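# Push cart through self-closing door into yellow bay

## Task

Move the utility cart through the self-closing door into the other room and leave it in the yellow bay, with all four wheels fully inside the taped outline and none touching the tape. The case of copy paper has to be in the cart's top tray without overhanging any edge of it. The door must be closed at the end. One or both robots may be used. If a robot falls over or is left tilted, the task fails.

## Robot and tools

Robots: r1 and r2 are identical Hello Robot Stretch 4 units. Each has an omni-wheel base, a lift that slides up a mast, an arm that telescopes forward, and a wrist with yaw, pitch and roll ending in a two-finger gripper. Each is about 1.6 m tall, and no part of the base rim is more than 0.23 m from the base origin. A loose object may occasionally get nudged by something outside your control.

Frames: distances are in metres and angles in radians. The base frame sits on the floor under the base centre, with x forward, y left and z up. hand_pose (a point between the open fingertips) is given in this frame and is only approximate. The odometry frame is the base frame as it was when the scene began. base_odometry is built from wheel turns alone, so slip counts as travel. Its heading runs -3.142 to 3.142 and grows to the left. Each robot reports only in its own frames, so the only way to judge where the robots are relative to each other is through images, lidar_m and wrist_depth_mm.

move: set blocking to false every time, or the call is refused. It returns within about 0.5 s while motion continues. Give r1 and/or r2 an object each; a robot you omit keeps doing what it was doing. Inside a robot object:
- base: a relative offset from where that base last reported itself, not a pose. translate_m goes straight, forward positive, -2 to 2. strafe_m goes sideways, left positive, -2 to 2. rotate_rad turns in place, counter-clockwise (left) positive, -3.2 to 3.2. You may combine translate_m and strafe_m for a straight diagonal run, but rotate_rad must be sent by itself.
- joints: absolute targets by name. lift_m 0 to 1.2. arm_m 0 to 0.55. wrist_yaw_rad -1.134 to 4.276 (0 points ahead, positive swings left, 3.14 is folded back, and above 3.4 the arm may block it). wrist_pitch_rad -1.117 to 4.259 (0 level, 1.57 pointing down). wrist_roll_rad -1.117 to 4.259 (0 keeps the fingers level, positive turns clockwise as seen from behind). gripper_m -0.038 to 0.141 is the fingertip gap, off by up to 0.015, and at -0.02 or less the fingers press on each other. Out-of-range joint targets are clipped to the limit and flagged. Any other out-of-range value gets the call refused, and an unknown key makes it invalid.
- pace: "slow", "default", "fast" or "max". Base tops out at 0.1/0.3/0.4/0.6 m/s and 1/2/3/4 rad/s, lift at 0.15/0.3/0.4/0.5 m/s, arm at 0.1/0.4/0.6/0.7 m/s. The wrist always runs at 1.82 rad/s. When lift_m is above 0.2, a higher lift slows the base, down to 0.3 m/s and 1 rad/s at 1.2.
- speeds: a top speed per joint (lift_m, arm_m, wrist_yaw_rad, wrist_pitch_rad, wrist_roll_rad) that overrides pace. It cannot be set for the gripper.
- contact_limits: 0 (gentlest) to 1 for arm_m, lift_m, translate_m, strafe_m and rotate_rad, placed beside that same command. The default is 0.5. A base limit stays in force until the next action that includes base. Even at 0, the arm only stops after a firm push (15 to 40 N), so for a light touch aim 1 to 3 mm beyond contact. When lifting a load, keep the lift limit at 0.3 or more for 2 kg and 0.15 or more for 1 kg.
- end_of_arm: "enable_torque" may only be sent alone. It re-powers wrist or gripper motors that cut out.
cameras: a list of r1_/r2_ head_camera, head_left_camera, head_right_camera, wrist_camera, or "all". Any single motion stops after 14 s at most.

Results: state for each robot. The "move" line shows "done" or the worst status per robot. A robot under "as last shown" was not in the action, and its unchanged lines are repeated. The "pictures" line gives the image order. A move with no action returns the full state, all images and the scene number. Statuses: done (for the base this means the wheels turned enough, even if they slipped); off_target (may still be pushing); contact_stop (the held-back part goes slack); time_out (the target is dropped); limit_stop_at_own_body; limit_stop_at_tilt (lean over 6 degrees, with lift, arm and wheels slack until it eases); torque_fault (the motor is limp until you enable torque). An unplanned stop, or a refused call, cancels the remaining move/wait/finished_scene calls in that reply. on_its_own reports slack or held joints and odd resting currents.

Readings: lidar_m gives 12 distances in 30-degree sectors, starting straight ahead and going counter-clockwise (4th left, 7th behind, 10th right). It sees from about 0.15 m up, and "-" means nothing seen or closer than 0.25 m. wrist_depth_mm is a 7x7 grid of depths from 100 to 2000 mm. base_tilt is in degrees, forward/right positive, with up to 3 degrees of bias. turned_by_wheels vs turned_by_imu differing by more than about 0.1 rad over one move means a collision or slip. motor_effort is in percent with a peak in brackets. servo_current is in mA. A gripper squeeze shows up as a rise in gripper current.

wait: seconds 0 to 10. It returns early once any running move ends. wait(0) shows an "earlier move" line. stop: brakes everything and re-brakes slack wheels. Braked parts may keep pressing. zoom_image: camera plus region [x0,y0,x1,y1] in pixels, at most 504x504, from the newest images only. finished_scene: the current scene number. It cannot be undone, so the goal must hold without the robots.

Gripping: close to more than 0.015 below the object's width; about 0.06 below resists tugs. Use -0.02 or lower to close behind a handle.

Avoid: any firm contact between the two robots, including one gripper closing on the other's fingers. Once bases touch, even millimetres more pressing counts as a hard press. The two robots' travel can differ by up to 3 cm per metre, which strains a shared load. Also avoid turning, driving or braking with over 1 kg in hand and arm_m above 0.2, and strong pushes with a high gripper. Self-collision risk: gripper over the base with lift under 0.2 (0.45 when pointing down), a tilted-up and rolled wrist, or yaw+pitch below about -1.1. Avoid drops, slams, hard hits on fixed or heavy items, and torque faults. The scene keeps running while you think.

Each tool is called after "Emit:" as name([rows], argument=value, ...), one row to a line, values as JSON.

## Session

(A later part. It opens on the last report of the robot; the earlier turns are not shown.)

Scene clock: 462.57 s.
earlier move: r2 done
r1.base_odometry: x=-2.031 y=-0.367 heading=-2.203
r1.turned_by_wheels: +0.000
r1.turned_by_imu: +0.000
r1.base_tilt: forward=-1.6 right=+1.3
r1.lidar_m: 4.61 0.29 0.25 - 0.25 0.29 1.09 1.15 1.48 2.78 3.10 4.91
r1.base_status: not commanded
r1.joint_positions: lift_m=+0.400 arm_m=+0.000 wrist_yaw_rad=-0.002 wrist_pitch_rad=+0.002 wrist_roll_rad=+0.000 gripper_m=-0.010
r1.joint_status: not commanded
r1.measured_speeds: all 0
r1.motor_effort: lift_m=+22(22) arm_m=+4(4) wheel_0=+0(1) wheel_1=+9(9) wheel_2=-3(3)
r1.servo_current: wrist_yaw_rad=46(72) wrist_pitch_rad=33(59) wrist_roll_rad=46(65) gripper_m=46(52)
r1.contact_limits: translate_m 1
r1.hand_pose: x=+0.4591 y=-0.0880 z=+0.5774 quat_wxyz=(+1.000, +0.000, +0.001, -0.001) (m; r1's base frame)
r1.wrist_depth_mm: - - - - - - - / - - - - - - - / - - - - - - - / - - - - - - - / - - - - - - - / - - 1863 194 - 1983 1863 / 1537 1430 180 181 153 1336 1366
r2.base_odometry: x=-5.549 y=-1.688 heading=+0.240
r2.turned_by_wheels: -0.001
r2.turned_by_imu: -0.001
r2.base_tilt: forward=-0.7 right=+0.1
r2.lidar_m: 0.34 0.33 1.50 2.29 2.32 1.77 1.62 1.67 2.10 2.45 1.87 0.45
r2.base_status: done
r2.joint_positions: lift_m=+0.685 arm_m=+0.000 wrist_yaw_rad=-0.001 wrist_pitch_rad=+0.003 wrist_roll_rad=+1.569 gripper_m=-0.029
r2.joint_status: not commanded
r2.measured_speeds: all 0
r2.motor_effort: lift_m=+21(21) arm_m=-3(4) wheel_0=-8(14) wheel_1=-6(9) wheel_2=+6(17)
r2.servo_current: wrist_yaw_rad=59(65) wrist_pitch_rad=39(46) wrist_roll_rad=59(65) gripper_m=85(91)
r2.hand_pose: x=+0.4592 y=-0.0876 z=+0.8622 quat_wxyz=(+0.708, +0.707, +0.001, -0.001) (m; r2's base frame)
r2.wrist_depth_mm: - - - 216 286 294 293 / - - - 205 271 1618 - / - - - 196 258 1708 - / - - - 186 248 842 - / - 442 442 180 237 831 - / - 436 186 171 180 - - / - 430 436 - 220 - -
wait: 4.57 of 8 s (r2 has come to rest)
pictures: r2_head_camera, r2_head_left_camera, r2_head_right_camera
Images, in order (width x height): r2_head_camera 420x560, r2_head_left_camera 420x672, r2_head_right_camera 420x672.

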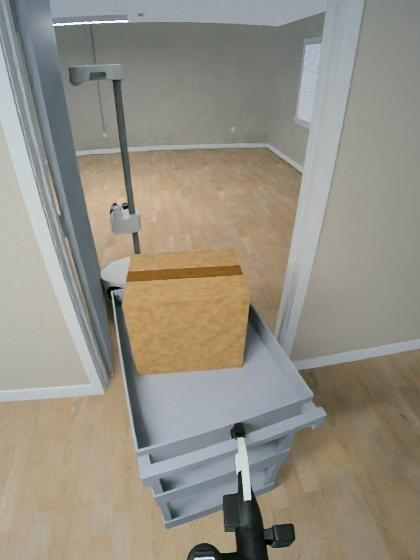

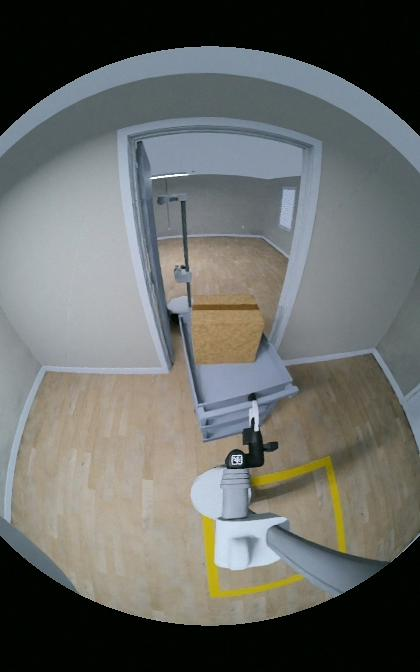

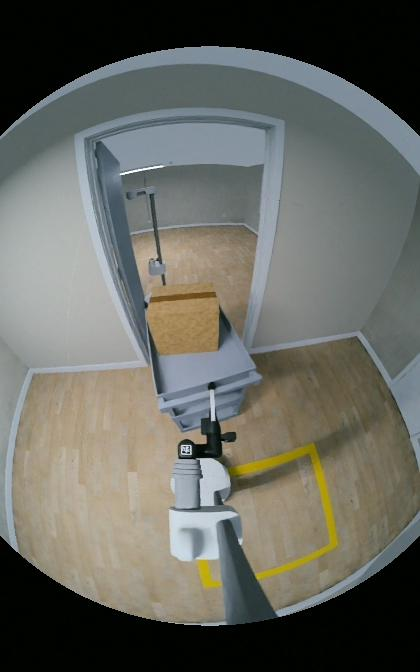

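Emit:
move(blocking=false, r2={"base":{"translate_m":-0.55,"strafe_m":-0.28},"pace":"slow"})

Emit:
wait(seconds=10, cameras=["r2_head_camera","r2_head_left_camera","r2_head_right_camera"])

Scene clock: 468.43 s.
move: r2 moving
r1: as last shown
r1.lidar_m: 4.60 0.27 0.25 - 0.25 0.29 1.09 1.15 1.48 2.78 3.12 4.91
r1.motor_effort: lift_m=+22(22) arm_m=+4(4) wheel_0=+1(1) wheel_1=+9(9) wheel_2=-3(3)
r1.servo_current: wrist_yaw_rad=65(72) wrist_pitch_rad=46(46) wrist_roll_rad=26(52) gripper_m=39(46)
r1.contact_limits: translate_m 1
r1.wrist_depth_mm: - - - - - - - / - - - - - - - / - - - - - - - / - - - - - - - / - - - - - - - / - - 1983 195 - 1921 1921 / 1499 1397 181 180 152 1336 1366
r2.base_odometry: x=-5.560 y=-1.697 heading=+0.239
r2.turned_by_wheels: +0.000
r2.turned_by_imu: +0.000
r2.base_tilt: forward=-0.6 right=+0.1
r2.lidar_m: 0.35 0.34 1.53 2.29 2.33 1.75 1.61 1.64 2.11 2.44 1.96 0.46
r2.base_status: translate_m moving; strafe_m moving
r2.joint_positions: lift_m=+0.685 arm_m=+0.000 wrist_yaw_rad=-0.001 wrist_pitch_rad=+0.003 wrist_roll_rad=+1.569 gripper_m=-0.029
r2.joint_status: not commanded
r2.measured_speeds: translate_m=-0.048 strafe_m=-0.024 rotate_rad=+0.001 lift_m=+0.000 arm_m=+0.000 wrist_yaw_rad=+0.000 wrist_pitch_rad=+0.000 wrist_roll_rad=+0.000
r2.motor_effort: lift_m=+21(21) arm_m=-4(4) wheel_0=-4(10) wheel_1=-9(10) wheel_2=+10(13)
r2.servo_current: wrist_yaw_rad=39(52) wrist_pitch_rad=46(46) wrist_roll_rad=52(59) gripper_m=85(91)
r2.hand_pose: x=+0.4592 y=-0.0876 z=+0.8622 quat_wxyz=(+0.708, +0.707, +0.001, -0.001) (m; r2's base frame)
r2.wrist_depth_mm: - - - 214 285 293 294 / - - - 205 272 1661 - / - - - 196 257 1661 - / - - - 186 247 842 - / - 445 442 180 237 842 - / - 442 187 170 178 - - / - 436 433 - 221 - -
pictures: none

Scene clock: 475.27 s.
earlier move: r2 done
r1.base_odometry: x=-2.031 y=-0.367 heading=-2.203
r1.turned_by_wheels: +0.000
r1.turned_by_imu: +0.000
r1.base_tilt: forward=-1.5 right=+1.3
r1.lidar_m: 4.58 0.27 0.25 - 0.25 0.29 1.70 1.20 1.44 2.78 3.12 4.95
r1.base_status: not commanded
r1.joint_positions: lift_m=+0.400 arm_m=+0.000 wrist_yaw_rad=-0.002 wrist_pitch_rad=+0.002 wrist_roll_rad=+0.000 gripper_m=-0.010
r1.joint_status: not commanded
r1.measured_speeds: all 0
r1.motor_effort: lift_m=+22(22) arm_m=+4(4) wheel_0=+0(1) wheel_1=+9(9) wheel_2=-3(3)
r1.servo_current: wrist_yaw_rad=52(72) wrist_pitch_rad=39(52) wrist_roll_rad=39(72) gripper_m=39(52)
r1.contact_limits: translate_m 1
r1.hand_pose: x=+0.4591 y=-0.0880 z=+0.5774 quat_wxyz=(+1.000, +0.000, +0.001, -0.001) (m; r1's base frame)
r1.wrist_depth_mm: - - - - - - - / - - - - - - - / - - - - - - - / - - - - - - - / - - - - - - - / - - 1921 195 - 1983 1921 / 1499 1397 181 181 153 1336 1336
r2.base_odometry: x=-6.016 y=-2.090 heading=+0.240
r2.turned_by_wheels: +0.001
r2.turned_by_imu: +0.005
r2.base_tilt: forward=-0.7 right=+0.0
r2.lidar_m: 0.25 0.25 2.30 2.50 1.73 1.15 1.05 1.09 1.38 2.20 2.27 0.49
r2.base_status: done
r2.joint_positions: lift_m=+0.685 arm_m=+0.000 wrist_yaw_rad=+0.009 wrist_pitch_rad=+0.003 wrist_roll_rad=+1.569 gripper_m=-0.029
r2.joint_status: not commanded
r2.measured_speeds: all 0
r2.motor_effort: lift_m=+21(21) arm_m=-3(4) wheel_0=+1(10) wheel_1=-3(10) wheel_2=+10(15)
r2.servo_current: wrist_yaw_rad=52(72) wrist_pitch_rad=46(52) wrist_roll_rad=46(65) gripper_m=85(91)
r2.hand_pose: x=+0.4600 y=-0.0849 z=+0.8622 quat_wxyz=(+0.708, +0.707, +0.004, +0.002) (m; r2's base frame)
r2.wrist_depth_mm: - - - - - 1576 1138 / - - - 324 - 1499 1160 / - - - 281 366 377 375 / - - - 229 312 1708 1255 / - - - 193 258 1708 500 / - - 186 163 180 634 - / - 410 394 - 199 - -
wait: 6.83 of 10 s (r2 has come to rest)
pictures: r2_head_camera, r2_head_left_camera, r2_head_right_camera
Images, in order (width x height): r2_head_camera 420x560, r2_head_left_camera 420x672, r2_head_right_camera 420x672.

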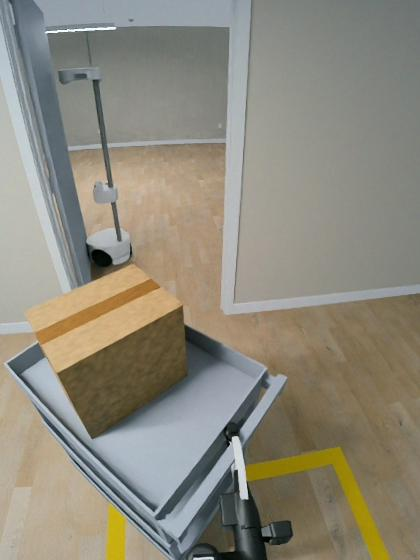

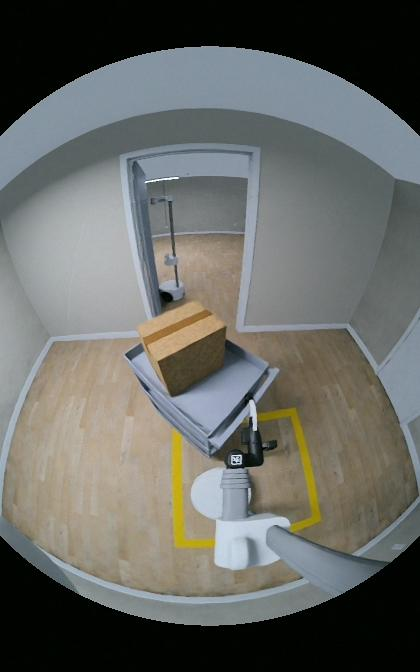

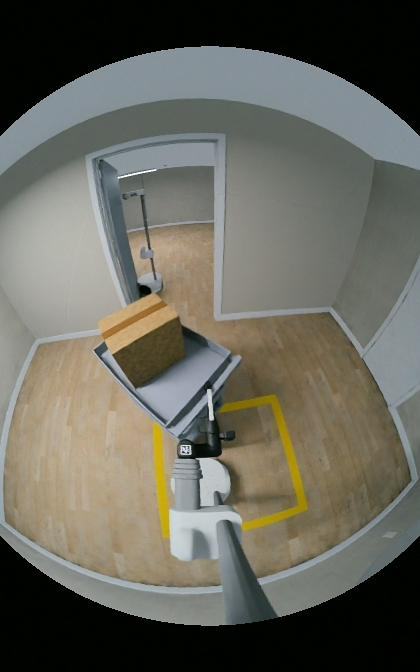

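Emit:
move(blocking=false, r2={"base":{"translate_m":-0.6,"strafe_m":-0.1},"pace":"slow"})

Emit:
wait(seconds=10, cameras=["r2_head_camera","r2_head_left_camera","r2_head_right_camera"])

Scene clock: 482.47 s.
move: r2 moving
r1: as last shown
r1.base_tilt: forward=-1.6 right=+1.3
r1.lidar_m: 4.58 0.30 0.25 - 0.25 0.29 1.68 1.20 1.48 2.78 3.11 4.90
r1.motor_effort: lift_m=+22(22) arm_m=+4(4) wheel_0=+0(1) wheel_1=+8(9) wheel_2=-3(3)
r1.servo_current: wrist_yaw_rad=46(65) wrist_pitch_rad=46(46) wrist_roll_rad=59(59) gripper_m=39(52)
r1.contact_limits: translate_m 1
r1.wrist_depth_mm: - - - - - - - / - - - - - - - / - - - - - - - / - - - - - - - / - - - - - - - / - - 1921 194 - 1921 1921 / 1499 1397 180 181 153 1336 1336
r2.base_odometry: x=-6.028 y=-2.095 heading=+0.241
r2.turned_by_wheels: +0.000
r2.turned_by_imu: +0.001
r2.base_tilt: forward=-0.6 right=+0.1
r2.lidar_m: 0.25 0.26 2.28 2.50 1.69 1.13 1.04 1.06 1.40 2.22 2.26 0.49
r2.base_status: translate_m moving; strafe_m moving
r2.joint_positions: lift_m=+0.685 arm_m=+0.000 wrist_yaw_rad=+0.009 wrist_pitch_rad=+0.003 wrist_roll_rad=+1.569 gripper_m=-0.029
r2.joint_status: not commanded
r2.measured_speeds: translate_m=-0.049 strafe_m=-0.009 rotate_rad=+0.000 lift_m=+0.000 arm_m=+0.000 wrist_yaw_rad=+0.000 wrist_pitch_rad=+0.000 wrist_roll_rad=+0.001
r2.motor_effort: lift_m=+21(21) arm_m=-3(4) wheel_0=-3(5) wheel_1=-8(9) wheel_2=+15(16)
r2.servo_current: wrist_yaw_rad=59(72) wrist_pitch_rad=39(46) wrist_roll_rad=46(52) gripper_m=85(91)
r2.hand_pose: x=+0.4600 y=-0.0849 z=+0.8622 quat_wxyz=(+0.708, +0.707, +0.004, +0.002) (m; r2's base frame)
r2.wrist_depth_mm: - - - - - 1499 1138 / - - - 329 - 1499 1182 / - - - 278 366 373 379 / 1537 - - 228 312 1661 1229 / 1576 - - 192 257 1708 508 / 1537 - 185 163 179 640 - / 1618 407 394 - 198 - -
pictures: none

Scene clock: 489.30 s.
earlier move: r2 done
r1.base_odometry: x=-2.031 y=-0.367 heading=-2.203
r1.turned_by_wheels: +0.000
r1.turned_by_imu: +0.000
r1.base_tilt: forward=-1.6 right=+1.3
r1.lidar_m: 4.59 0.29 0.25 - 0.25 0.27 2.30 1.21 1.47 2.79 3.09 4.92
r1.base_status: not commanded
r1.joint_positions: lift_m=+0.400 arm_m=+0.000 wrist_yaw_rad=-0.002 wrist_pitch_rad=+0.002 wrist_roll_rad=+0.000 gripper_m=-0.010
r1.joint_status: not commanded
r1.measured_speeds: all 0
r1.motor_effort: lift_m=+22(22) arm_m=+4(4) wheel_0=+1(1) wheel_1=+9(9) wheel_2=-3(3)
r1.servo_current: wrist_yaw_rad=65(78) wrist_pitch_rad=39(52) wrist_roll_rad=39(72) gripper_m=39(52)
r1.contact_limits: translate_m 1
r1.hand_pose: x=+0.4591 y=-0.0880 z=+0.5774 quat_wxyz=(+1.000, +0.000, +0.001, -0.001) (m; r1's base frame)
r1.wrist_depth_mm: - - - - - - - / - - - - - - - / - - - - - - - / - - - - - - - / - - - - - - - / - - 1863 195 - 1983 1921 / 1537 1397 180 180 152 1366 1397
r2.base_odometry: x=-6.575 y=-2.330 heading=+0.240
r2.turned_by_wheels: -0.001
r2.turned_by_imu: +0.000
r2.base_tilt: forward=-0.7 right=+0.1
r2.lidar_m: 0.25 0.26 2.73 2.54 0.76 0.51 0.45 0.44 0.61 1.29 2.26 0.50
r2.base_status: done
r2.joint_positions: lift_m=+0.685 arm_m=+0.000 wrist_yaw_rad=+0.001 wrist_pitch_rad=+0.003 wrist_roll_rad=+1.569 gripper_m=-0.029
r2.joint_status: not commanded
r2.measured_speeds: all 0
r2.motor_effort: lift_m=+21(21) arm_m=-4(4) wheel_0=-6(11) wheel_1=-4(9) wheel_2=+6(16)
r2.servo_current: wrist_yaw_rad=46(72) wrist_pitch_rad=46(52) wrist_roll_rad=59(65) gripper_m=78(91)
r2.hand_pose: x=+0.4594 y=-0.0870 z=+0.8622 quat_wxyz=(+0.708, +0.707, +0.001, +0.000) (m; r2's base frame)
r2.wrist_depth_mm: - - - - - 1708 1138 / - - - 340 - 1661 1138 / - - - 332 373 377 379 / - - - 225 312 1708 1229 / - - - 185 256 1661 504 / - - 185 162 179 621 - / - 407 402 - 198 - -
wait: 6.83 of 10 s (r2 has come to rest)
pictures: r2_head_camera, r2_head_left_camera, r2_head_right_camera
Images, in order (width x height): r2_head_camera 420x560, r2_head_left_camera 420x672, r2_head_right_camera 420x672.

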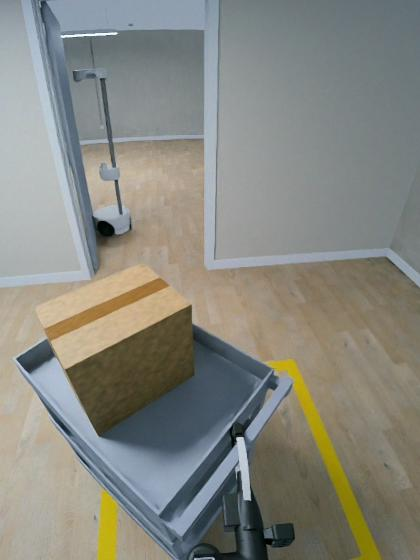

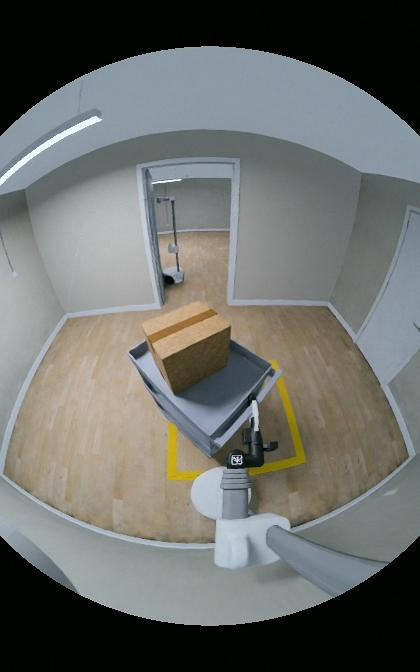

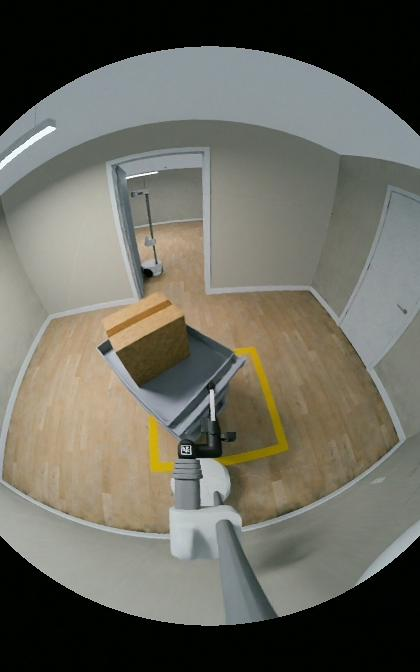

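Emit:
zoom_image(camera="r2_head_left_camera", region=[100, 280, 340, 520])

Emit:
zoom_image(camera="r2_head_right_camera", region=[70, 280, 310, 520])

Scaled by 2.100 from the camera's 420x672 image, which has a finer 600x960 frame.

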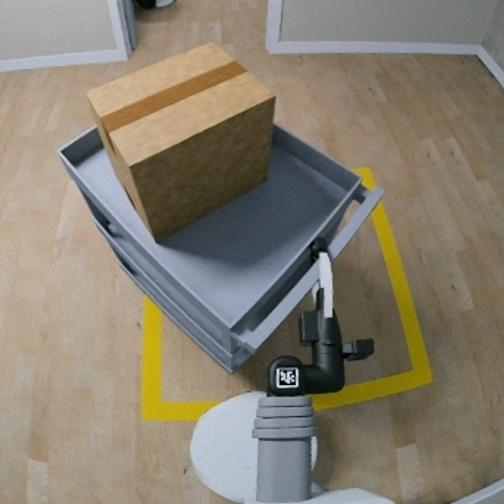

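Scaled by 2.100 from the camera's 420x672 image, which has a finer 600x960 frame.

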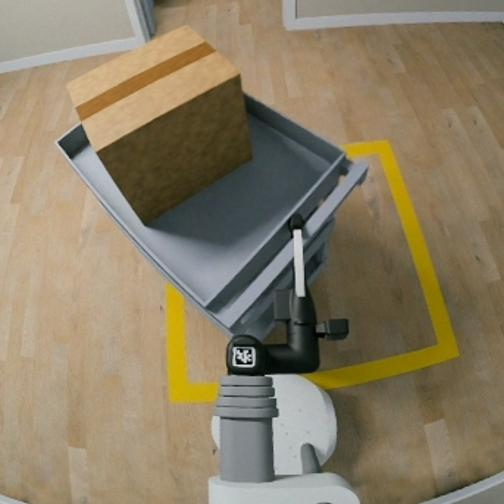

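Emit:
move(blocking=false, r2={"base":{"rotate_rad":-0.5},"pace":"slow"})

Emit:
wait(seconds=6, cameras=["r2_head_camera","r2_head_left_camera","r2_head_right_camera"])

Emit:
zoom_image(camera="r2_head_left_camera", region=[100, 280, 340, 520])

Emit:
zoom_image(camera="r2_head_right_camera", region=[70, 280, 310, 520])

Scene clock: 505.77 s.
move: r2 moving
r1: as last shown
r1.lidar_m: 4.63 0.26 0.25 - 0.25 0.27 2.31 1.22 1.47 2.78 3.08 4.92
r1.motor_effort: lift_m=+22(22) arm_m=+4(4) wheel_0=+0(1) wheel_1=+9(9) wheel_2=-3(3)
r1.servo_current: wrist_yaw_rad=59(59) wrist_pitch_rad=46(46) wrist_roll_rad=46(65) gripper_m=46(52)
r1.contact_limits: translate_m 1
r1.wrist_depth_mm: - - - - - - - / - - - - - - - / - - - - - - - / - - - - - - - / - - - - - - - / - - 1921 194 - 1983 1921 / 1499 1397 181 180 153 1336 1366
r2.base_odometry: x=-6.575 y=-2.330 heading=+0.118
r2.turned_by_wheels: -0.122
r2.turned_by_imu: -0.117
r2.base_tilt: forward=-0.7 right=+0.0
r2.lidar_m: 0.25 0.25 0.75 2.54 0.92 0.52 0.44 0.45 0.53 1.03 2.23 0.56
r2.base_status: rotate_rad moving
r2.joint_positions: lift_m=+0.685 arm_m=+0.000 wrist_yaw_rad=+0.024 wrist_pitch_rad=+0.003 wrist_roll_rad=+1.569 gripper_m=-0.029
r2.joint_status: not commanded
r2.measured_speeds: translate_m=+0.001 strafe_m=+0.001 rotate_rad=-0.483 lift_m=+0.000 arm_m=+0.000 wrist_yaw_rad=+0.068 wrist_pitch_rad=+0.000 wrist_roll_rad=+0.001
r2.motor_effort: lift_m=+21(21) arm_m=-4(4) wheel_0=+22(22) wheel_1=+10(10) wheel_2=+20(20)
r2.servo_current: wrist_yaw_rad=137(137) wrist_pitch_rad=39(46) wrist_roll_rad=52(65) gripper_m=85(85)
r2.hand_pose: x=+0.4613 y=-0.0805 z=+0.8622 quat_wxyz=(+0.708, +0.707, +0.009, +0.008) (m; r2's base frame)
r2.wrist_depth_mm: - - - - - 1661 1160 / - - - - - 1708 1182 / - - - 343 - 1499 1118 / - - - 307 373 1618 455 / - - - 200 267 1708 496 / - - - 167 179 1756 - / - 413 179 - 202 133 -
pictures: none

Scene clock: 507.50 s.
earlier move: r2 done
r1.base_odometry: x=-2.031 y=-0.367 heading=-2.203
r1.turned_by_wheels: +0.000
r1.turned_by_imu: +0.000
r1.base_tilt: forward=-1.6 right=+1.3
r1.lidar_m: 4.64 0.28 0.25 - 0.25 0.29 2.42 1.22 1.45 2.79 3.10 4.91
r1.base_status: not commanded
r1.joint_positions: lift_m=+0.400 arm_m=+0.000 wrist_yaw_rad=-0.002 wrist_pitch_rad=+0.002 wrist_roll_rad=+0.000 gripper_m=-0.010
r1.joint_status: not commanded
r1.measured_speeds: all 0
r1.motor_effort: lift_m=+22(22) arm_m=+4(4) wheel_0=+0(1) wheel_1=+9(9) wheel_2=-3(3)
r1.servo_current: wrist_yaw_rad=26(65) wrist_pitch_rad=39(52) wrist_roll_rad=26(65) gripper_m=39(52)
r1.contact_limits: translate_m 1
r1.hand_pose: x=+0.4591 y=-0.0880 z=+0.5774 quat_wxyz=(+1.000, +0.000, +0.001, -0.001) (m; r1's base frame)
r1.wrist_depth_mm: - - - - - - - / - - - - - - - / - - - - - - - / - - - - - - - / - - - - - - - / - - 1921 194 - 1983 1863 / 1499 1397 180 181 153 1336 1366
r2.base_odometry: x=-6.575 y=-2.330 heading=-0.260
r2.turned_by_wheels: -0.378
r2.turned_by_imu: -0.277
r2.base_tilt: forward=-0.7 right=+0.1
r2.lidar_m: 0.25 0.26 2.45 2.62 1.70 0.63 0.47 0.45 0.46 0.68 1.95 0.51
r2.base_status: done
r2.joint_positions: lift_m=+0.685 arm_m=+0.000 wrist_yaw_rad=-0.008 wrist_pitch_rad=+0.003 wrist_roll_rad=+1.570 gripper_m=-0.029
r2.joint_status: not commanded
r2.measured_speeds: all 0
r2.motor_effort: lift_m=+20(21) arm_m=-4(9) wheel_0=-3(31) wheel_1=+2(26) wheel_2=-1(23)
r2.servo_current: wrist_yaw_rad=59(286) wrist_pitch_rad=39(46) wrist_roll_rad=59(65) gripper_m=85(91)
r2.hand_pose: x=+0.4586 y=-0.0897 z=+0.8622 quat_wxyz=(+0.707, +0.707, -0.002, -0.004) (m; r2's base frame)
r2.wrist_depth_mm: - - - - - 1661 1160 / - - - - - 1661 1160 / - - - 345 - 1430 1138 / - - - 229 336 1576 1182 / - - - 181 257 1708 484 / - - 186 153 179 1576 559 / - 399 397 - 197 - -
wait: 1.73 of 6 s (r2 has come to rest)
pictures: r2_head_camera, r2_head_left_camera, r2_head_right_camera
Images, in order (width x height): r2_head_camera 420x560, r2_head_left_camera 420x672, r2_head_right_camera 420x672.

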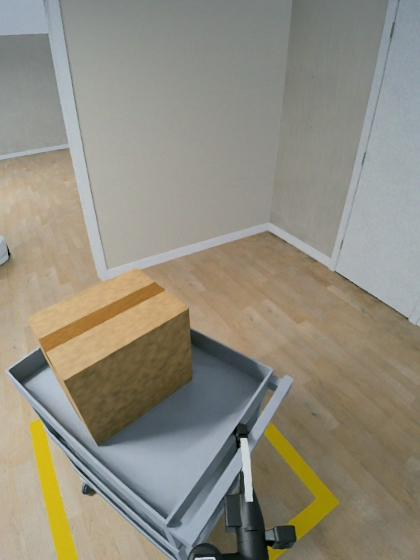

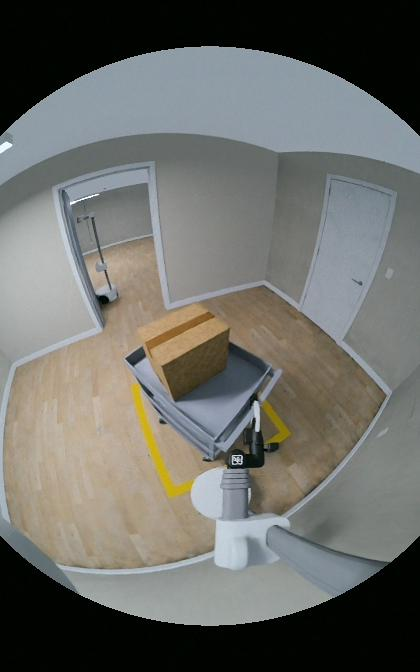

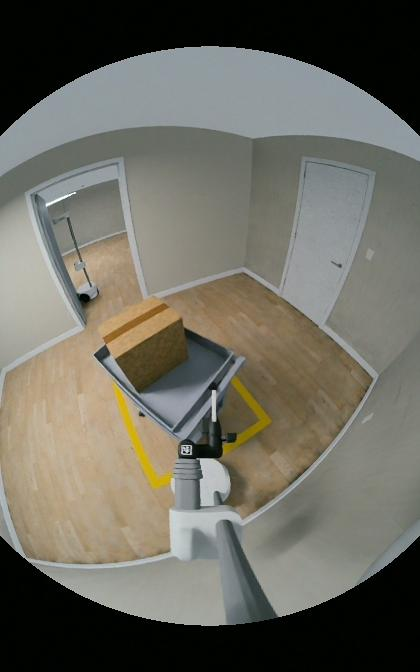

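Scaled by 2.100 from the camera's 420x672 image, which has a finer 600x960 frame.

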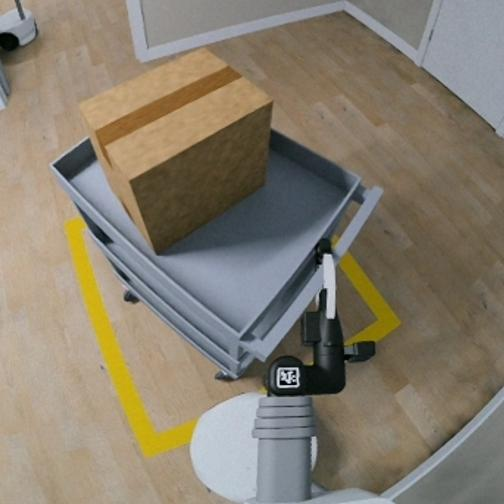

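Scaled by 2.100 from the camera's 420x672 image, which has a finer 600x960 frame.

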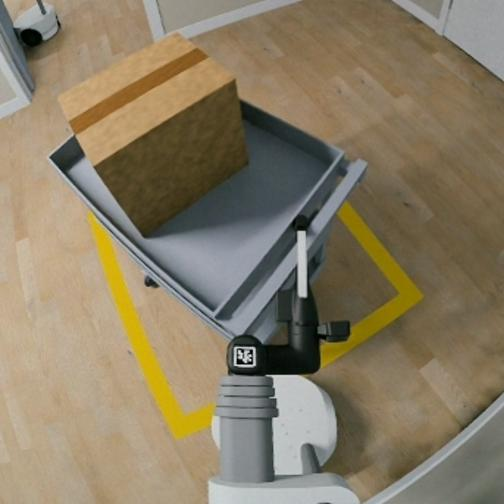

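Emit:
move(blocking=false, r2={"joints":{"gripper_m":0.07}})

Emit:
wait(seconds=4)

Emit:
move(blocking=false, r2={"base":{"translate_m":-0.18},"pace":"slow"})

Emit:
wait(seconds=4, cameras=["r2_head_camera","r2_head_left_camera","r2_head_right_camera"])

Emit:
zoom_image(camera="r2_head_left_camera", region=[80, 260, 320, 500])

Emit:
zoom_image(camera="r2_head_right_camera", region=[70, 260, 310, 500])

Scene clock: 521.30 s.
move: r2 moving
r1: as last shown
r1.base_tilt: forward=-1.6 right=+1.2
r1.lidar_m: 4.62 0.27 0.25 - 0.25 0.28 2.42 1.21 1.47 2.78 3.11 4.92
r1.motor_effort: lift_m=+21(22) arm_m=+4(4) wheel_0=+0(1) wheel_1=+9(9) wheel_2=-3(3)
r1.servo_current: wrist_yaw_rad=52(65) wrist_pitch_rad=39(46) wrist_roll_rad=52(65) gripper_m=46(46)
r1.contact_limits: translate_m 1
r1.wrist_depth_mm: - - - - - - - / - - - - - - - / - - - - - - - / - - - - - - - / - - - - - - - / - - 1921 195 - 1921 1863 / 1499 1430 181 180 153 1366 1366
r2.base_odometry: x=-6.575 y=-2.330 heading=-0.260
r2.turned_by_wheels: +0.000
r2.turned_by_imu: +0.000
r2.base_tilt: forward=-0.7 right=+0.1
r2.lidar_m: 0.25 0.27 2.46 2.62 1.73 0.61 0.47 0.43 0.46 0.67 1.92 0.50
r2.base_status: not commanded
r2.joint_positions: lift_m=+0.685 arm_m=+0.000 wrist_yaw_rad=-0.009 wrist_pitch_rad=+0.003 wrist_roll_rad=+1.570 gripper_m=-0.003
r2.joint_status: gripper_m moving
r2.measured_speeds: translate_m=+0.000 strafe_m=+0.000 rotate_rad=-0.001 lift_m=+0.000 arm_m=+0.000 wrist_yaw_rad=-0.008 wrist_pitch_rad=+0.000 wrist_roll_rad=+0.000
r2.motor_effort: lift_m=+20(20) arm_m=-4(4) wheel_0=-3(3) wheel_1=+2(2) wheel_2=-2(2)
r2.servo_current: wrist_yaw_rad=65(72) wrist_pitch_rad=39(46) wrist_roll_rad=46(59) gripper_m=111(111)
r2.hand_pose: x=+0.4585 y=-0.0900 z=+0.8622 quat_wxyz=(+0.707, +0.707, -0.002, -0.004) (m; r2's base frame)
r2.wrist_depth_mm: - - - - - 1618 1160 / - - - - - 1661 1182 / - - - 347 - 1464 1118 / - - - 233 342 1661 455 / - - - 191 260 1708 480 / - - 189 156 182 1618 559 / - 402 399 - 198 - -
pictures: none

Scene clock: 522.50 s.
earlier move: r2 done
r1.base_odometry: x=-2.031 y=-0.367 heading=-2.203
r1.turned_by_wheels: +0.000
r1.turned_by_imu: +0.000
r1.base_tilt: forward=-1.6 right=+1.3
r1.lidar_m: 4.62 0.26 0.25 - 0.25 0.29 2.46 1.20 1.47 2.78 3.11 4.94
r1.base_status: not commanded
r1.joint_positions: lift_m=+0.400 arm_m=+0.000 wrist_yaw_rad=-0.002 wrist_pitch_rad=+0.002 wrist_roll_rad=+0.000 gripper_m=-0.010
r1.joint_status: not commanded
r1.measured_speeds: all 0
r1.motor_effort: lift_m=+22(22) arm_m=+4(4) wheel_0=+0(1) wheel_1=+9(9) wheel_2=-3(3)
r1.servo_current: wrist_yaw_rad=52(72) wrist_pitch_rad=46(46) wrist_roll_rad=46(65) gripper_m=39(52)
r1.contact_limits: translate_m 1
r1.hand_pose: x=+0.4591 y=-0.0880 z=+0.5774 quat_wxyz=(+1.000, +0.000, +0.001, -0.001) (m; r1's base frame)
r1.wrist_depth_mm: - - - - - - - / - - - - - - - / - - - - - - - / - - - - - - - / - - - - - - - / - - 1921 195 - 1983 1921 / 1537 1430 180 180 153 1336 1397
r2.base_odometry: x=-6.575 y=-2.330 heading=-0.261
r2.turned_by_wheels: +0.000
r2.turned_by_imu: +0.000
r2.base_tilt: forward=-0.7 right=+0.1
r2.lidar_m: 0.25 0.27 2.46 2.63 1.72 0.65 0.45 0.45 0.46 0.64 1.94 0.54
r2.base_status: not commanded
r2.joint_positions: lift_m=+0.685 arm_m=+0.000 wrist_yaw_rad=-0.010 wrist_pitch_rad=+0.003 wrist_roll_rad=+1.570 gripper_m=+0.070
r2.joint_status: all done
r2.measured_speeds: all 0
r2.motor_effort: lift_m=+20(21) arm_m=-4(4) wheel_0=-3(4) wheel_1=+2(3) wheel_2=-3(3)
r2.servo_current: wrist_yaw_rad=52(78) wrist_pitch_rad=46(46) wrist_roll_rad=59(59) gripper_m=52(117)
r2.hand_pose: x=+0.4584 y=-0.0904 z=+0.8622 quat_wxyz=(+0.707, +0.707, -0.003, -0.005) (m; r2's base frame)
r2.wrist_depth_mm: - - - - - 1661 1160 / - - - - - 1661 1160 / - - - 357 - 1537 1118 / - - - 239 379 1618 455 / - - - 195 265 1661 488 / - - 192 160 184 1708 559 / - 413 402 - 196 - -
wait: 1.20 of 4 s (r2 has come to rest)
pictures: none

Scene clock: 523.00 s.
move: r2 moving
r1: as last shown
r1.lidar_m: 4.61 0.27 0.25 - 0.25 0.27 2.43 1.22 1.47 2.79 3.10 4.94
r1.motor_effort: lift_m=+22(22) arm_m=+4(4) wheel_0=+1(1) wheel_1=+9(9) wheel_2=-3(3)
r1.servo_current: wrist_yaw_rad=59(59) wrist_pitch_rad=39(46) wrist_roll_rad=39(46) gripper_m=46(52)
r1.contact_limits: translate_m 1
r1.wrist_depth_mm: - - - - - - - / - - - - - - - / - - - - - - - / - - - - - - - / - - - - - - - / - - 1921 195 - 1921 1921 / 1537 1397 180 180 152 1336 1397
r2.base_odometry: x=-6.587 y=-2.327 heading=-0.262
r2.turned_by_wheels: -0.001
r2.turned_by_imu: -0.001
r2.base_tilt: forward=-0.7 right=+0.1
r2.lidar_m: 0.25 0.30 2.48 2.60 1.70 0.64 0.44 0.43 0.46 0.66 1.90 0.52
r2.base_status: translate_m moving
r2.joint_positions: lift_m=+0.685 arm_m=+0.000 wrist_yaw_rad=-0.010 wrist_pitch_rad=+0.003 wrist_roll_rad=+1.570 gripper_m=+0.070
r2.joint_status: not commanded
r2.measured_speeds: translate_m=-0.050 strafe_m=+0.000 rotate_rad=-0.001 lift_m=+0.000 arm_m=+0.000 wrist_yaw_rad=+0.000 wrist_pitch_rad=+0.001 wrist_roll_rad=+0.000
r2.motor_effort: lift_m=+20(20) arm_m=-4(4) wheel_0=-11(13) wheel_1=-7(9) wheel_2=+6(7)
r2.servo_current: wrist_yaw_rad=65(72) wrist_pitch_rad=39(46) wrist_roll_rad=46(59) gripper_m=52(59)
r2.hand_pose: x=+0.4584 y=-0.0904 z=+0.8622 quat_wxyz=(+0.707, +0.707, -0.003, -0.005) (m; r2's base frame)
r2.wrist_depth_mm: - - - - - 1661 1160 / - - - - - 1708 1182 / - - - 368 - 1499 1118 / - - - 245 387 1576 462 / - - - 201 270 1708 496 / - - 194 164 187 1661 - / - 415 410 - 206 - -
pictures: none

Scene clock: 525.60 s.
earlier move: r2 done
r1.base_odometry: x=-2.031 y=-0.367 heading=-2.203
r1.turned_by_wheels: +0.000
r1.turned_by_imu: +0.000
r1.base_tilt: forward=-1.6 right=+1.3
r1.lidar_m: 4.64 0.27 0.25 - 0.25 0.30 2.44 1.23 1.45 2.80 3.09 4.93
r1.base_status: not commanded
r1.joint_positions: lift_m=+0.400 arm_m=+0.000 wrist_yaw_rad=-0.002 wrist_pitch_rad=+0.002 wrist_roll_rad=+0.000 gripper_m=-0.010
r1.joint_status: not commanded
r1.measured_speeds: all 0
r1.motor_effort: lift_m=+22(22) arm_m=+4(4) wheel_0=+0(1) wheel_1=+9(9) wheel_2=-3(3)
r1.servo_current: wrist_yaw_rad=39(72) wrist_pitch_rad=52(52) wrist_roll_rad=59(65) gripper_m=46(52)
r1.contact_limits: translate_m 1
r1.hand_pose: x=+0.4591 y=-0.0880 z=+0.5774 quat_wxyz=(+1.000, +0.000, +0.001, -0.001) (m; r1's base frame)
r1.wrist_depth_mm: - - - - - - - / - - - - - - - / - - - - - - - / - - - - - - - / - - - - - - - / - - 1983 195 - 1921 1921 / 1499 1430 180 181 153 1336 1397
r2.base_odometry: x=-6.749 y=-2.284 heading=-0.261
r2.turned_by_wheels: +0.001
r2.turned_by_imu: +0.001
r2.base_tilt: forward=-0.6 right=+0.1
r2.lidar_m: 0.39 0.52 2.62 2.51 1.16 0.42 0.30 0.28 0.32 0.43 1.28 0.74
r2.base_status: done
r2.joint_positions: lift_m=+0.685 arm_m=+0.000 wrist_yaw_rad=-0.003 wrist_pitch_rad=+0.003 wrist_roll_rad=+1.570 gripper_m=+0.070
r2.joint_status: not commanded
r2.measured_speeds: all 0
r2.motor_effort: lift_m=+19(20) arm_m=-3(4) wheel_0=-4(13) wheel_1=-3(9) wheel_2=+6(9)
r2.servo_current: wrist_yaw_rad=39(72) wrist_pitch_rad=39(46) wrist_roll_rad=46(59) gripper_m=52(59)
r2.hand_pose: x=+0.4590 y=-0.0883 z=+0.8623 quat_wxyz=(+0.707, +0.707, +0.000, -0.002) (m; r2's base frame)
r2.wrist_depth_mm: - - - - - 1661 1205 / - - - - - 1708 1182 / - - - 535 - 1708 1138 / - - - 473 - 1863 484 / - - - 375 - 732 - / - - 192 277 189 778 - / - - 530 - - - -
wait: 2.60 of 4 s (r2 has come to rest)
pictures: r2_head_camera, r2_head_left_camera, r2_head_right_camera
Images, in order (width x height): r2_head_camera 420x560, r2_head_left_camera 420x672, r2_head_right_camera 420x672.

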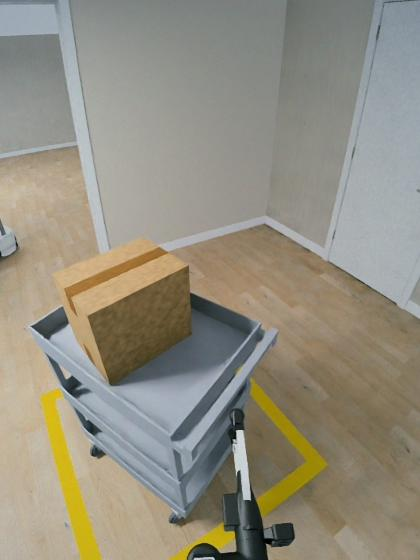

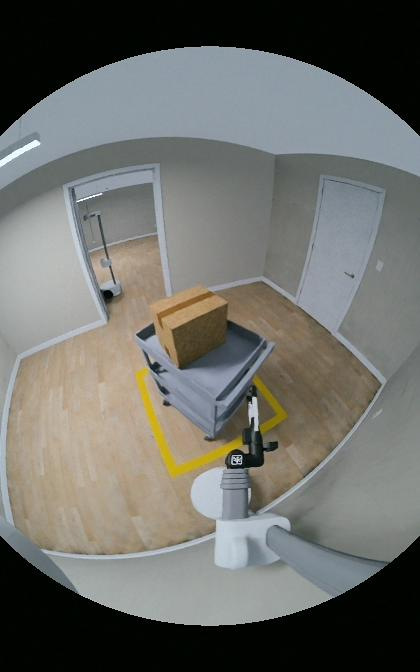

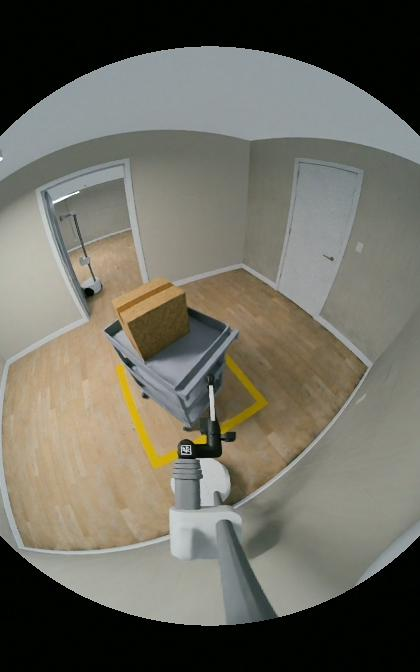

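Scaled by 2.100 from the camera's 420x672 image, which has a finer 600x960 frame.

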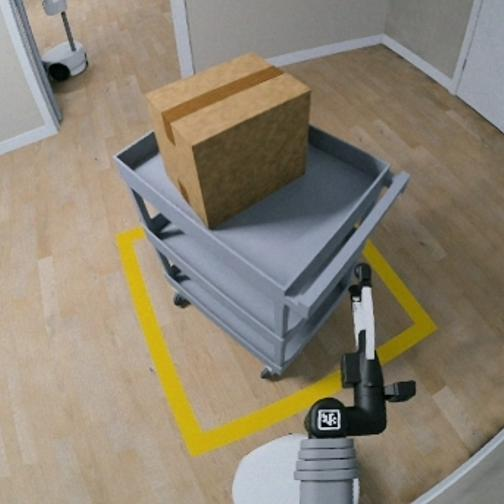

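Scaled by 2.100 from the camera's 420x672 image, which has a finer 600x960 frame.

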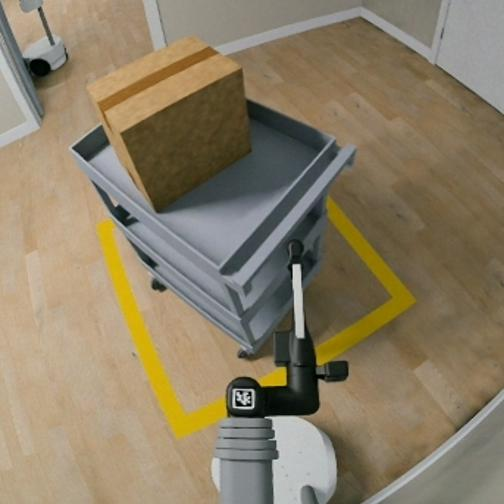

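Emit:
move(blocking=false, r1={"base":{"translate_m":1.1,"strafe_m":-0.45}}, r2={"base":{"translate_m":0.3,"strafe_m":-0.6},"pace":"slow"})

Emit:
wait(seconds=5)

Emit:
wait(seconds=6, cameras=["r2_head_camera","r2_head_left_camera","r1_head_camera"])

Emit:
zoom_image(camera="r2_head_left_camera", region=[0, 240, 260, 500])

Scene clock: 536.73 s.
move: r1 moving; r2 moving
r1.base_odometry: x=-2.060 y=-0.385 heading=-2.203
r1.turned_by_wheels: +0.000
r1.turned_by_imu: +0.000
r1.base_tilt: forward=-1.6 right=+1.3
r1.lidar_m: 4.64 2.43 0.25 - 0.25 0.27 2.46 1.22 1.53 2.77 3.07 4.91
r1.base_status: translate_m moving; strafe_m moving
r1.joint_positions: lift_m=+0.400 arm_m=+0.000 wrist_yaw_rad=-0.002 wrist_pitch_rad=+0.002 wrist_roll_rad=+0.000 gripper_m=-0.010
r1.joint_status: not commanded
r1.measured_speeds: translate_m=+0.121 strafe_m=-0.050 rotate_rad=-0.006 lift_m=+0.000 arm_m=+0.000 wrist_yaw_rad=+0.000 wrist_pitch_rad=+0.000 wrist_roll_rad=+0.000
r1.motor_effort: lift_m=+22(22) arm_m=+4(4) wheel_0=+7(7) wheel_1=+6(10) wheel_2=-10(10)
r1.servo_current: wrist_yaw_rad=39(65) wrist_pitch_rad=39(52) wrist_roll_rad=39(65) gripper_m=39(46)
r1.hand_pose: x=+0.4591 y=-0.0880 z=+0.5774 quat_wxyz=(+1.000, +0.000, +0.001, -0.001) (m; r1's base frame)
r1.wrist_depth_mm: - - - - - - - / - - - - - - - / - - - - - - - / - - - - - - - / - - - - - - - / - - 1983 194 - 1983 1863 / 1499 1397 180 180 153 1366 1366
r2.base_odometry: x=-6.747 y=-2.296 heading=-0.261
r2.turned_by_wheels: -0.001
r2.turned_by_imu: +0.000
r2.base_tilt: forward=-0.7 right=+0.0
r2.lidar_m: 0.42 0.48 2.63 2.53 1.15 0.43 0.31 0.29 0.31 0.46 1.30 0.74
r2.base_status: translate_m moving; strafe_m moving
r2.joint_positions: lift_m=+0.685 arm_m=+0.000 wrist_yaw_rad=-0.003 wrist_pitch_rad=+0.003 wrist_roll_rad=+1.570 gripper_m=+0.070
r2.joint_status: not commanded
r2.measured_speeds: translate_m=+0.021 strafe_m=-0.044 rotate_rad=-0.003 lift_m=+0.000 arm_m=+0.000 wrist_yaw_rad=+0.000 wrist_pitch_rad=+0.000 wrist_roll_rad=+0.000
r2.motor_effort: lift_m=+19(19) arm_m=-4(4) wheel_0=+7(9) wheel_1=-8(8) wheel_2=-7(8)
r2.servo_current: wrist_yaw_rad=46(52) wrist_pitch_rad=46(46) wrist_roll_rad=46(46) gripper_m=46(59)
r2.hand_pose: x=+0.4590 y=-0.0883 z=+0.8623 quat_wxyz=(+0.707, +0.707, +0.000, -0.002) (m; r2's base frame)
r2.wrist_depth_mm: - - - - - 1661 1182 / - - - - - 1708 1182 / - - - - - 1756 1205 / - - - 484 - 1863 492 / - - - 389 - 723 - / - - 193 285 189 778 - / - - 535 - - - -
pictures: none

Scene clock: 541.60 s.
earlier move: r1 done; r2 moving
r1.base_odometry: x=-3.044 y=-0.988 heading=-2.203
r1.turned_by_wheels: +0.000
r1.turned_by_imu: -0.002
r1.base_tilt: forward=-1.5 right=+1.2
r1.lidar_m: 3.81 2.65 2.21 2.19 2.39 1.88 1.67 2.22 2.55 2.52 2.84 3.84
r1.base_status: done
r1.joint_positions: lift_m=+0.400 arm_m=+0.000 wrist_yaw_rad=-0.002 wrist_pitch_rad=+0.002 wrist_roll_rad=+0.000 gripper_m=-0.010
r1.joint_status: not commanded
r1.measured_speeds: all 0
r1.motor_effort: lift_m=+22(22) arm_m=+4(4) wheel_0=+1(9) wheel_1=+3(10) wheel_2=+0(10)
r1.servo_current: wrist_yaw_rad=65(72) wrist_pitch_rad=33(52) wrist_roll_rad=52(72) gripper_m=46(52)
r1.hand_pose: x=+0.4591 y=-0.0880 z=+0.5774 quat_wxyz=(+1.000, +0.000, +0.001, -0.001) (m; r1's base frame)
r1.wrist_depth_mm: - - - - - - - / - - - - - - - / - - - - - - - / - - - - - - - / - - - - - - - / - - 1863 194 - 1921 1863 / 1499 1397 180 180 153 1336 1397
r2.base_odometry: x=-6.651 y=-2.760 heading=-0.261
r2.turned_by_wheels: +0.000
r2.turned_by_imu: +0.001
r2.base_tilt: forward=-0.7 right=+0.1
r2.lidar_m: 2.63 0.48 0.45 3.02 1.03 0.40 0.28 0.26 0.28 0.41 1.20 1.93
r2.base_status: translate_m moving; strafe_m moving
r2.joint_positions: lift_m=+0.685 arm_m=+0.000 wrist_yaw_rad=-0.003 wrist_pitch_rad=+0.003 wrist_roll_rad=+1.570 gripper_m=+0.070
r2.joint_status: not commanded
r2.measured_speeds: translate_m=+0.044 strafe_m=-0.089 rotate_rad=-0.005 lift_m=+0.000 arm_m=+0.000 wrist_yaw_rad=+0.000 wrist_pitch_rad=+0.000 wrist_roll_rad=+0.000
r2.motor_effort: lift_m=+19(20) arm_m=-3(4) wheel_0=+7(11) wheel_1=-6(8) wheel_2=-8(9)
r2.servo_current: wrist_yaw_rad=39(59) wrist_pitch_rad=39(52) wrist_roll_rad=46(65) gripper_m=52(59)
r2.hand_pose: x=+0.4590 y=-0.0883 z=+0.8623 quat_wxyz=(+0.707, +0.707, +0.000, -0.002) (m; r2's base frame)
r2.wrist_depth_mm: 1756 - - - - 1661 1160 / - - - - - 1708 1182 / - - - - - 1756 1182 / - - - - - 1756 1205 / - - - - - 1756 1205 / - - 193 - 195 1661 1229 / - - - - - 1618 1281
wait: 4.87 of 5 s (r1 has come to rest)
pictures: none

Scene clock: 544.23 s.
earlier move: r2 done
r1.base_odometry: x=-3.044 y=-0.988 heading=-2.203
r1.turned_by_wheels: +0.000
r1.turned_by_imu: +0.000
r1.base_tilt: forward=-1.6 right=+1.2
r1.lidar_m: 3.83 2.69 2.19 2.17 2.40 1.96 1.92 2.19 2.53 2.53 2.82 3.83
r1.base_status: done
r1.joint_positions: lift_m=+0.400 arm_m=+0.000 wrist_yaw_rad=-0.002 wrist_pitch_rad=+0.002 wrist_roll_rad=+0.000 gripper_m=-0.010
r1.joint_status: not commanded
r1.measured_speeds: all 0
r1.motor_effort: lift_m=+22(22) arm_m=+4(4) wheel_0=+1(9) wheel_1=+2(10) wheel_2=+0(10)
r1.servo_current: wrist_yaw_rad=46(72) wrist_pitch_rad=39(52) wrist_roll_rad=39(72) gripper_m=39(52)
r1.hand_pose: x=+0.4591 y=-0.0880 z=+0.5774 quat_wxyz=(+1.000, +0.000, +0.001, -0.001) (m; r1's base frame)
r1.wrist_depth_mm: - - - - - - - / - - - - - - - / - - - - - - - / - - - - - - - / - - - - - - - / - - 1863 195 - 1983 1863 / 1499 1366 181 180 152 1336 1366
r2.base_odometry: x=-6.614 y=-2.941 heading=-0.261
r2.turned_by_wheels: +0.000
r2.turned_by_imu: +0.001
r2.base_tilt: forward=-0.7 right=+0.1
r2.lidar_m: 2.38 0.56 0.52 0.59 1.03 0.40 0.28 0.26 0.28 0.41 1.18 1.74
r2.base_status: done
r2.joint_positions: lift_m=+0.685 arm_m=+0.000 wrist_yaw_rad=-0.003 wrist_pitch_rad=+0.003 wrist_roll_rad=+1.570 gripper_m=+0.070
r2.joint_status: not commanded
r2.measured_speeds: all 0
r2.motor_effort: lift_m=+19(20) arm_m=-3(4) wheel_0=+3(11) wheel_1=-4(8) wheel_2=-5(9)
r2.servo_current: wrist_yaw_rad=39(59) wrist_pitch_rad=33(52) wrist_roll_rad=59(65) gripper_m=52(59)
r2.hand_pose: x=+0.4590 y=-0.0883 z=+0.8623 quat_wxyz=(+0.707, +0.707, +0.000, -0.002) (m; r2's base frame)
r2.wrist_depth_mm: 1576 - - - - 1576 1182 / 1863 - - - - 1708 1182 / - - - - - 1708 1205 / - - - - - 1708 1182 / - - - - - 1756 1229 / - - 193 - 195 1618 1229 / - - - - - 1576 1182
wait: 2.63 of 6 s (r2 has come to rest)
pictures: r1_head_camera, r2_head_camera, r2_head_left_camera
Images, in order (width x height): r1_head_camera 420x560, r2_head_camera 420x560, r2_head_left_camera 420x672.

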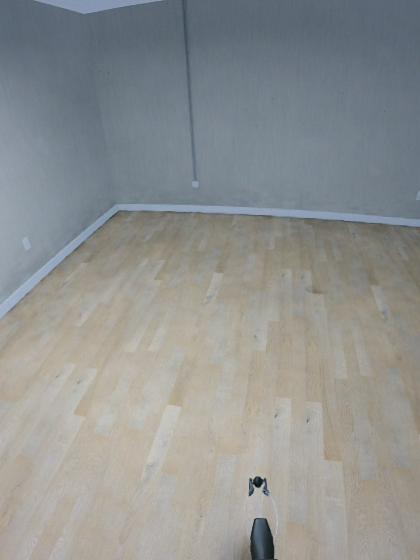

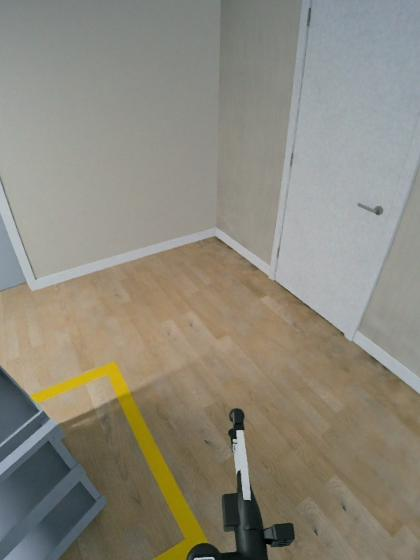

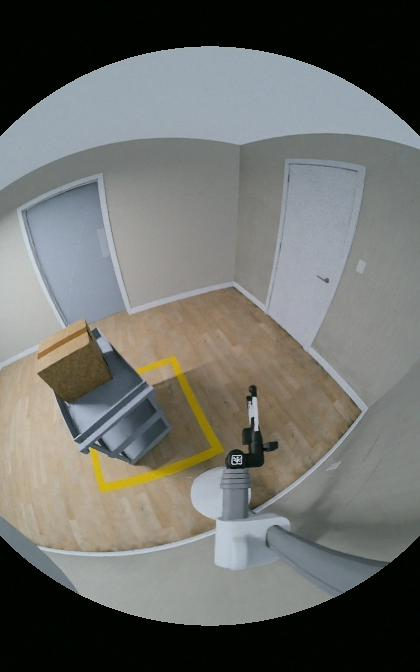

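Scaled by 1.938 from the camera's 420x672 image, which has a finer 600x960 frame.

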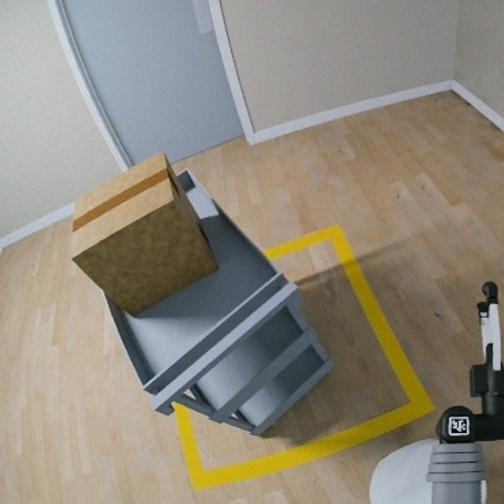

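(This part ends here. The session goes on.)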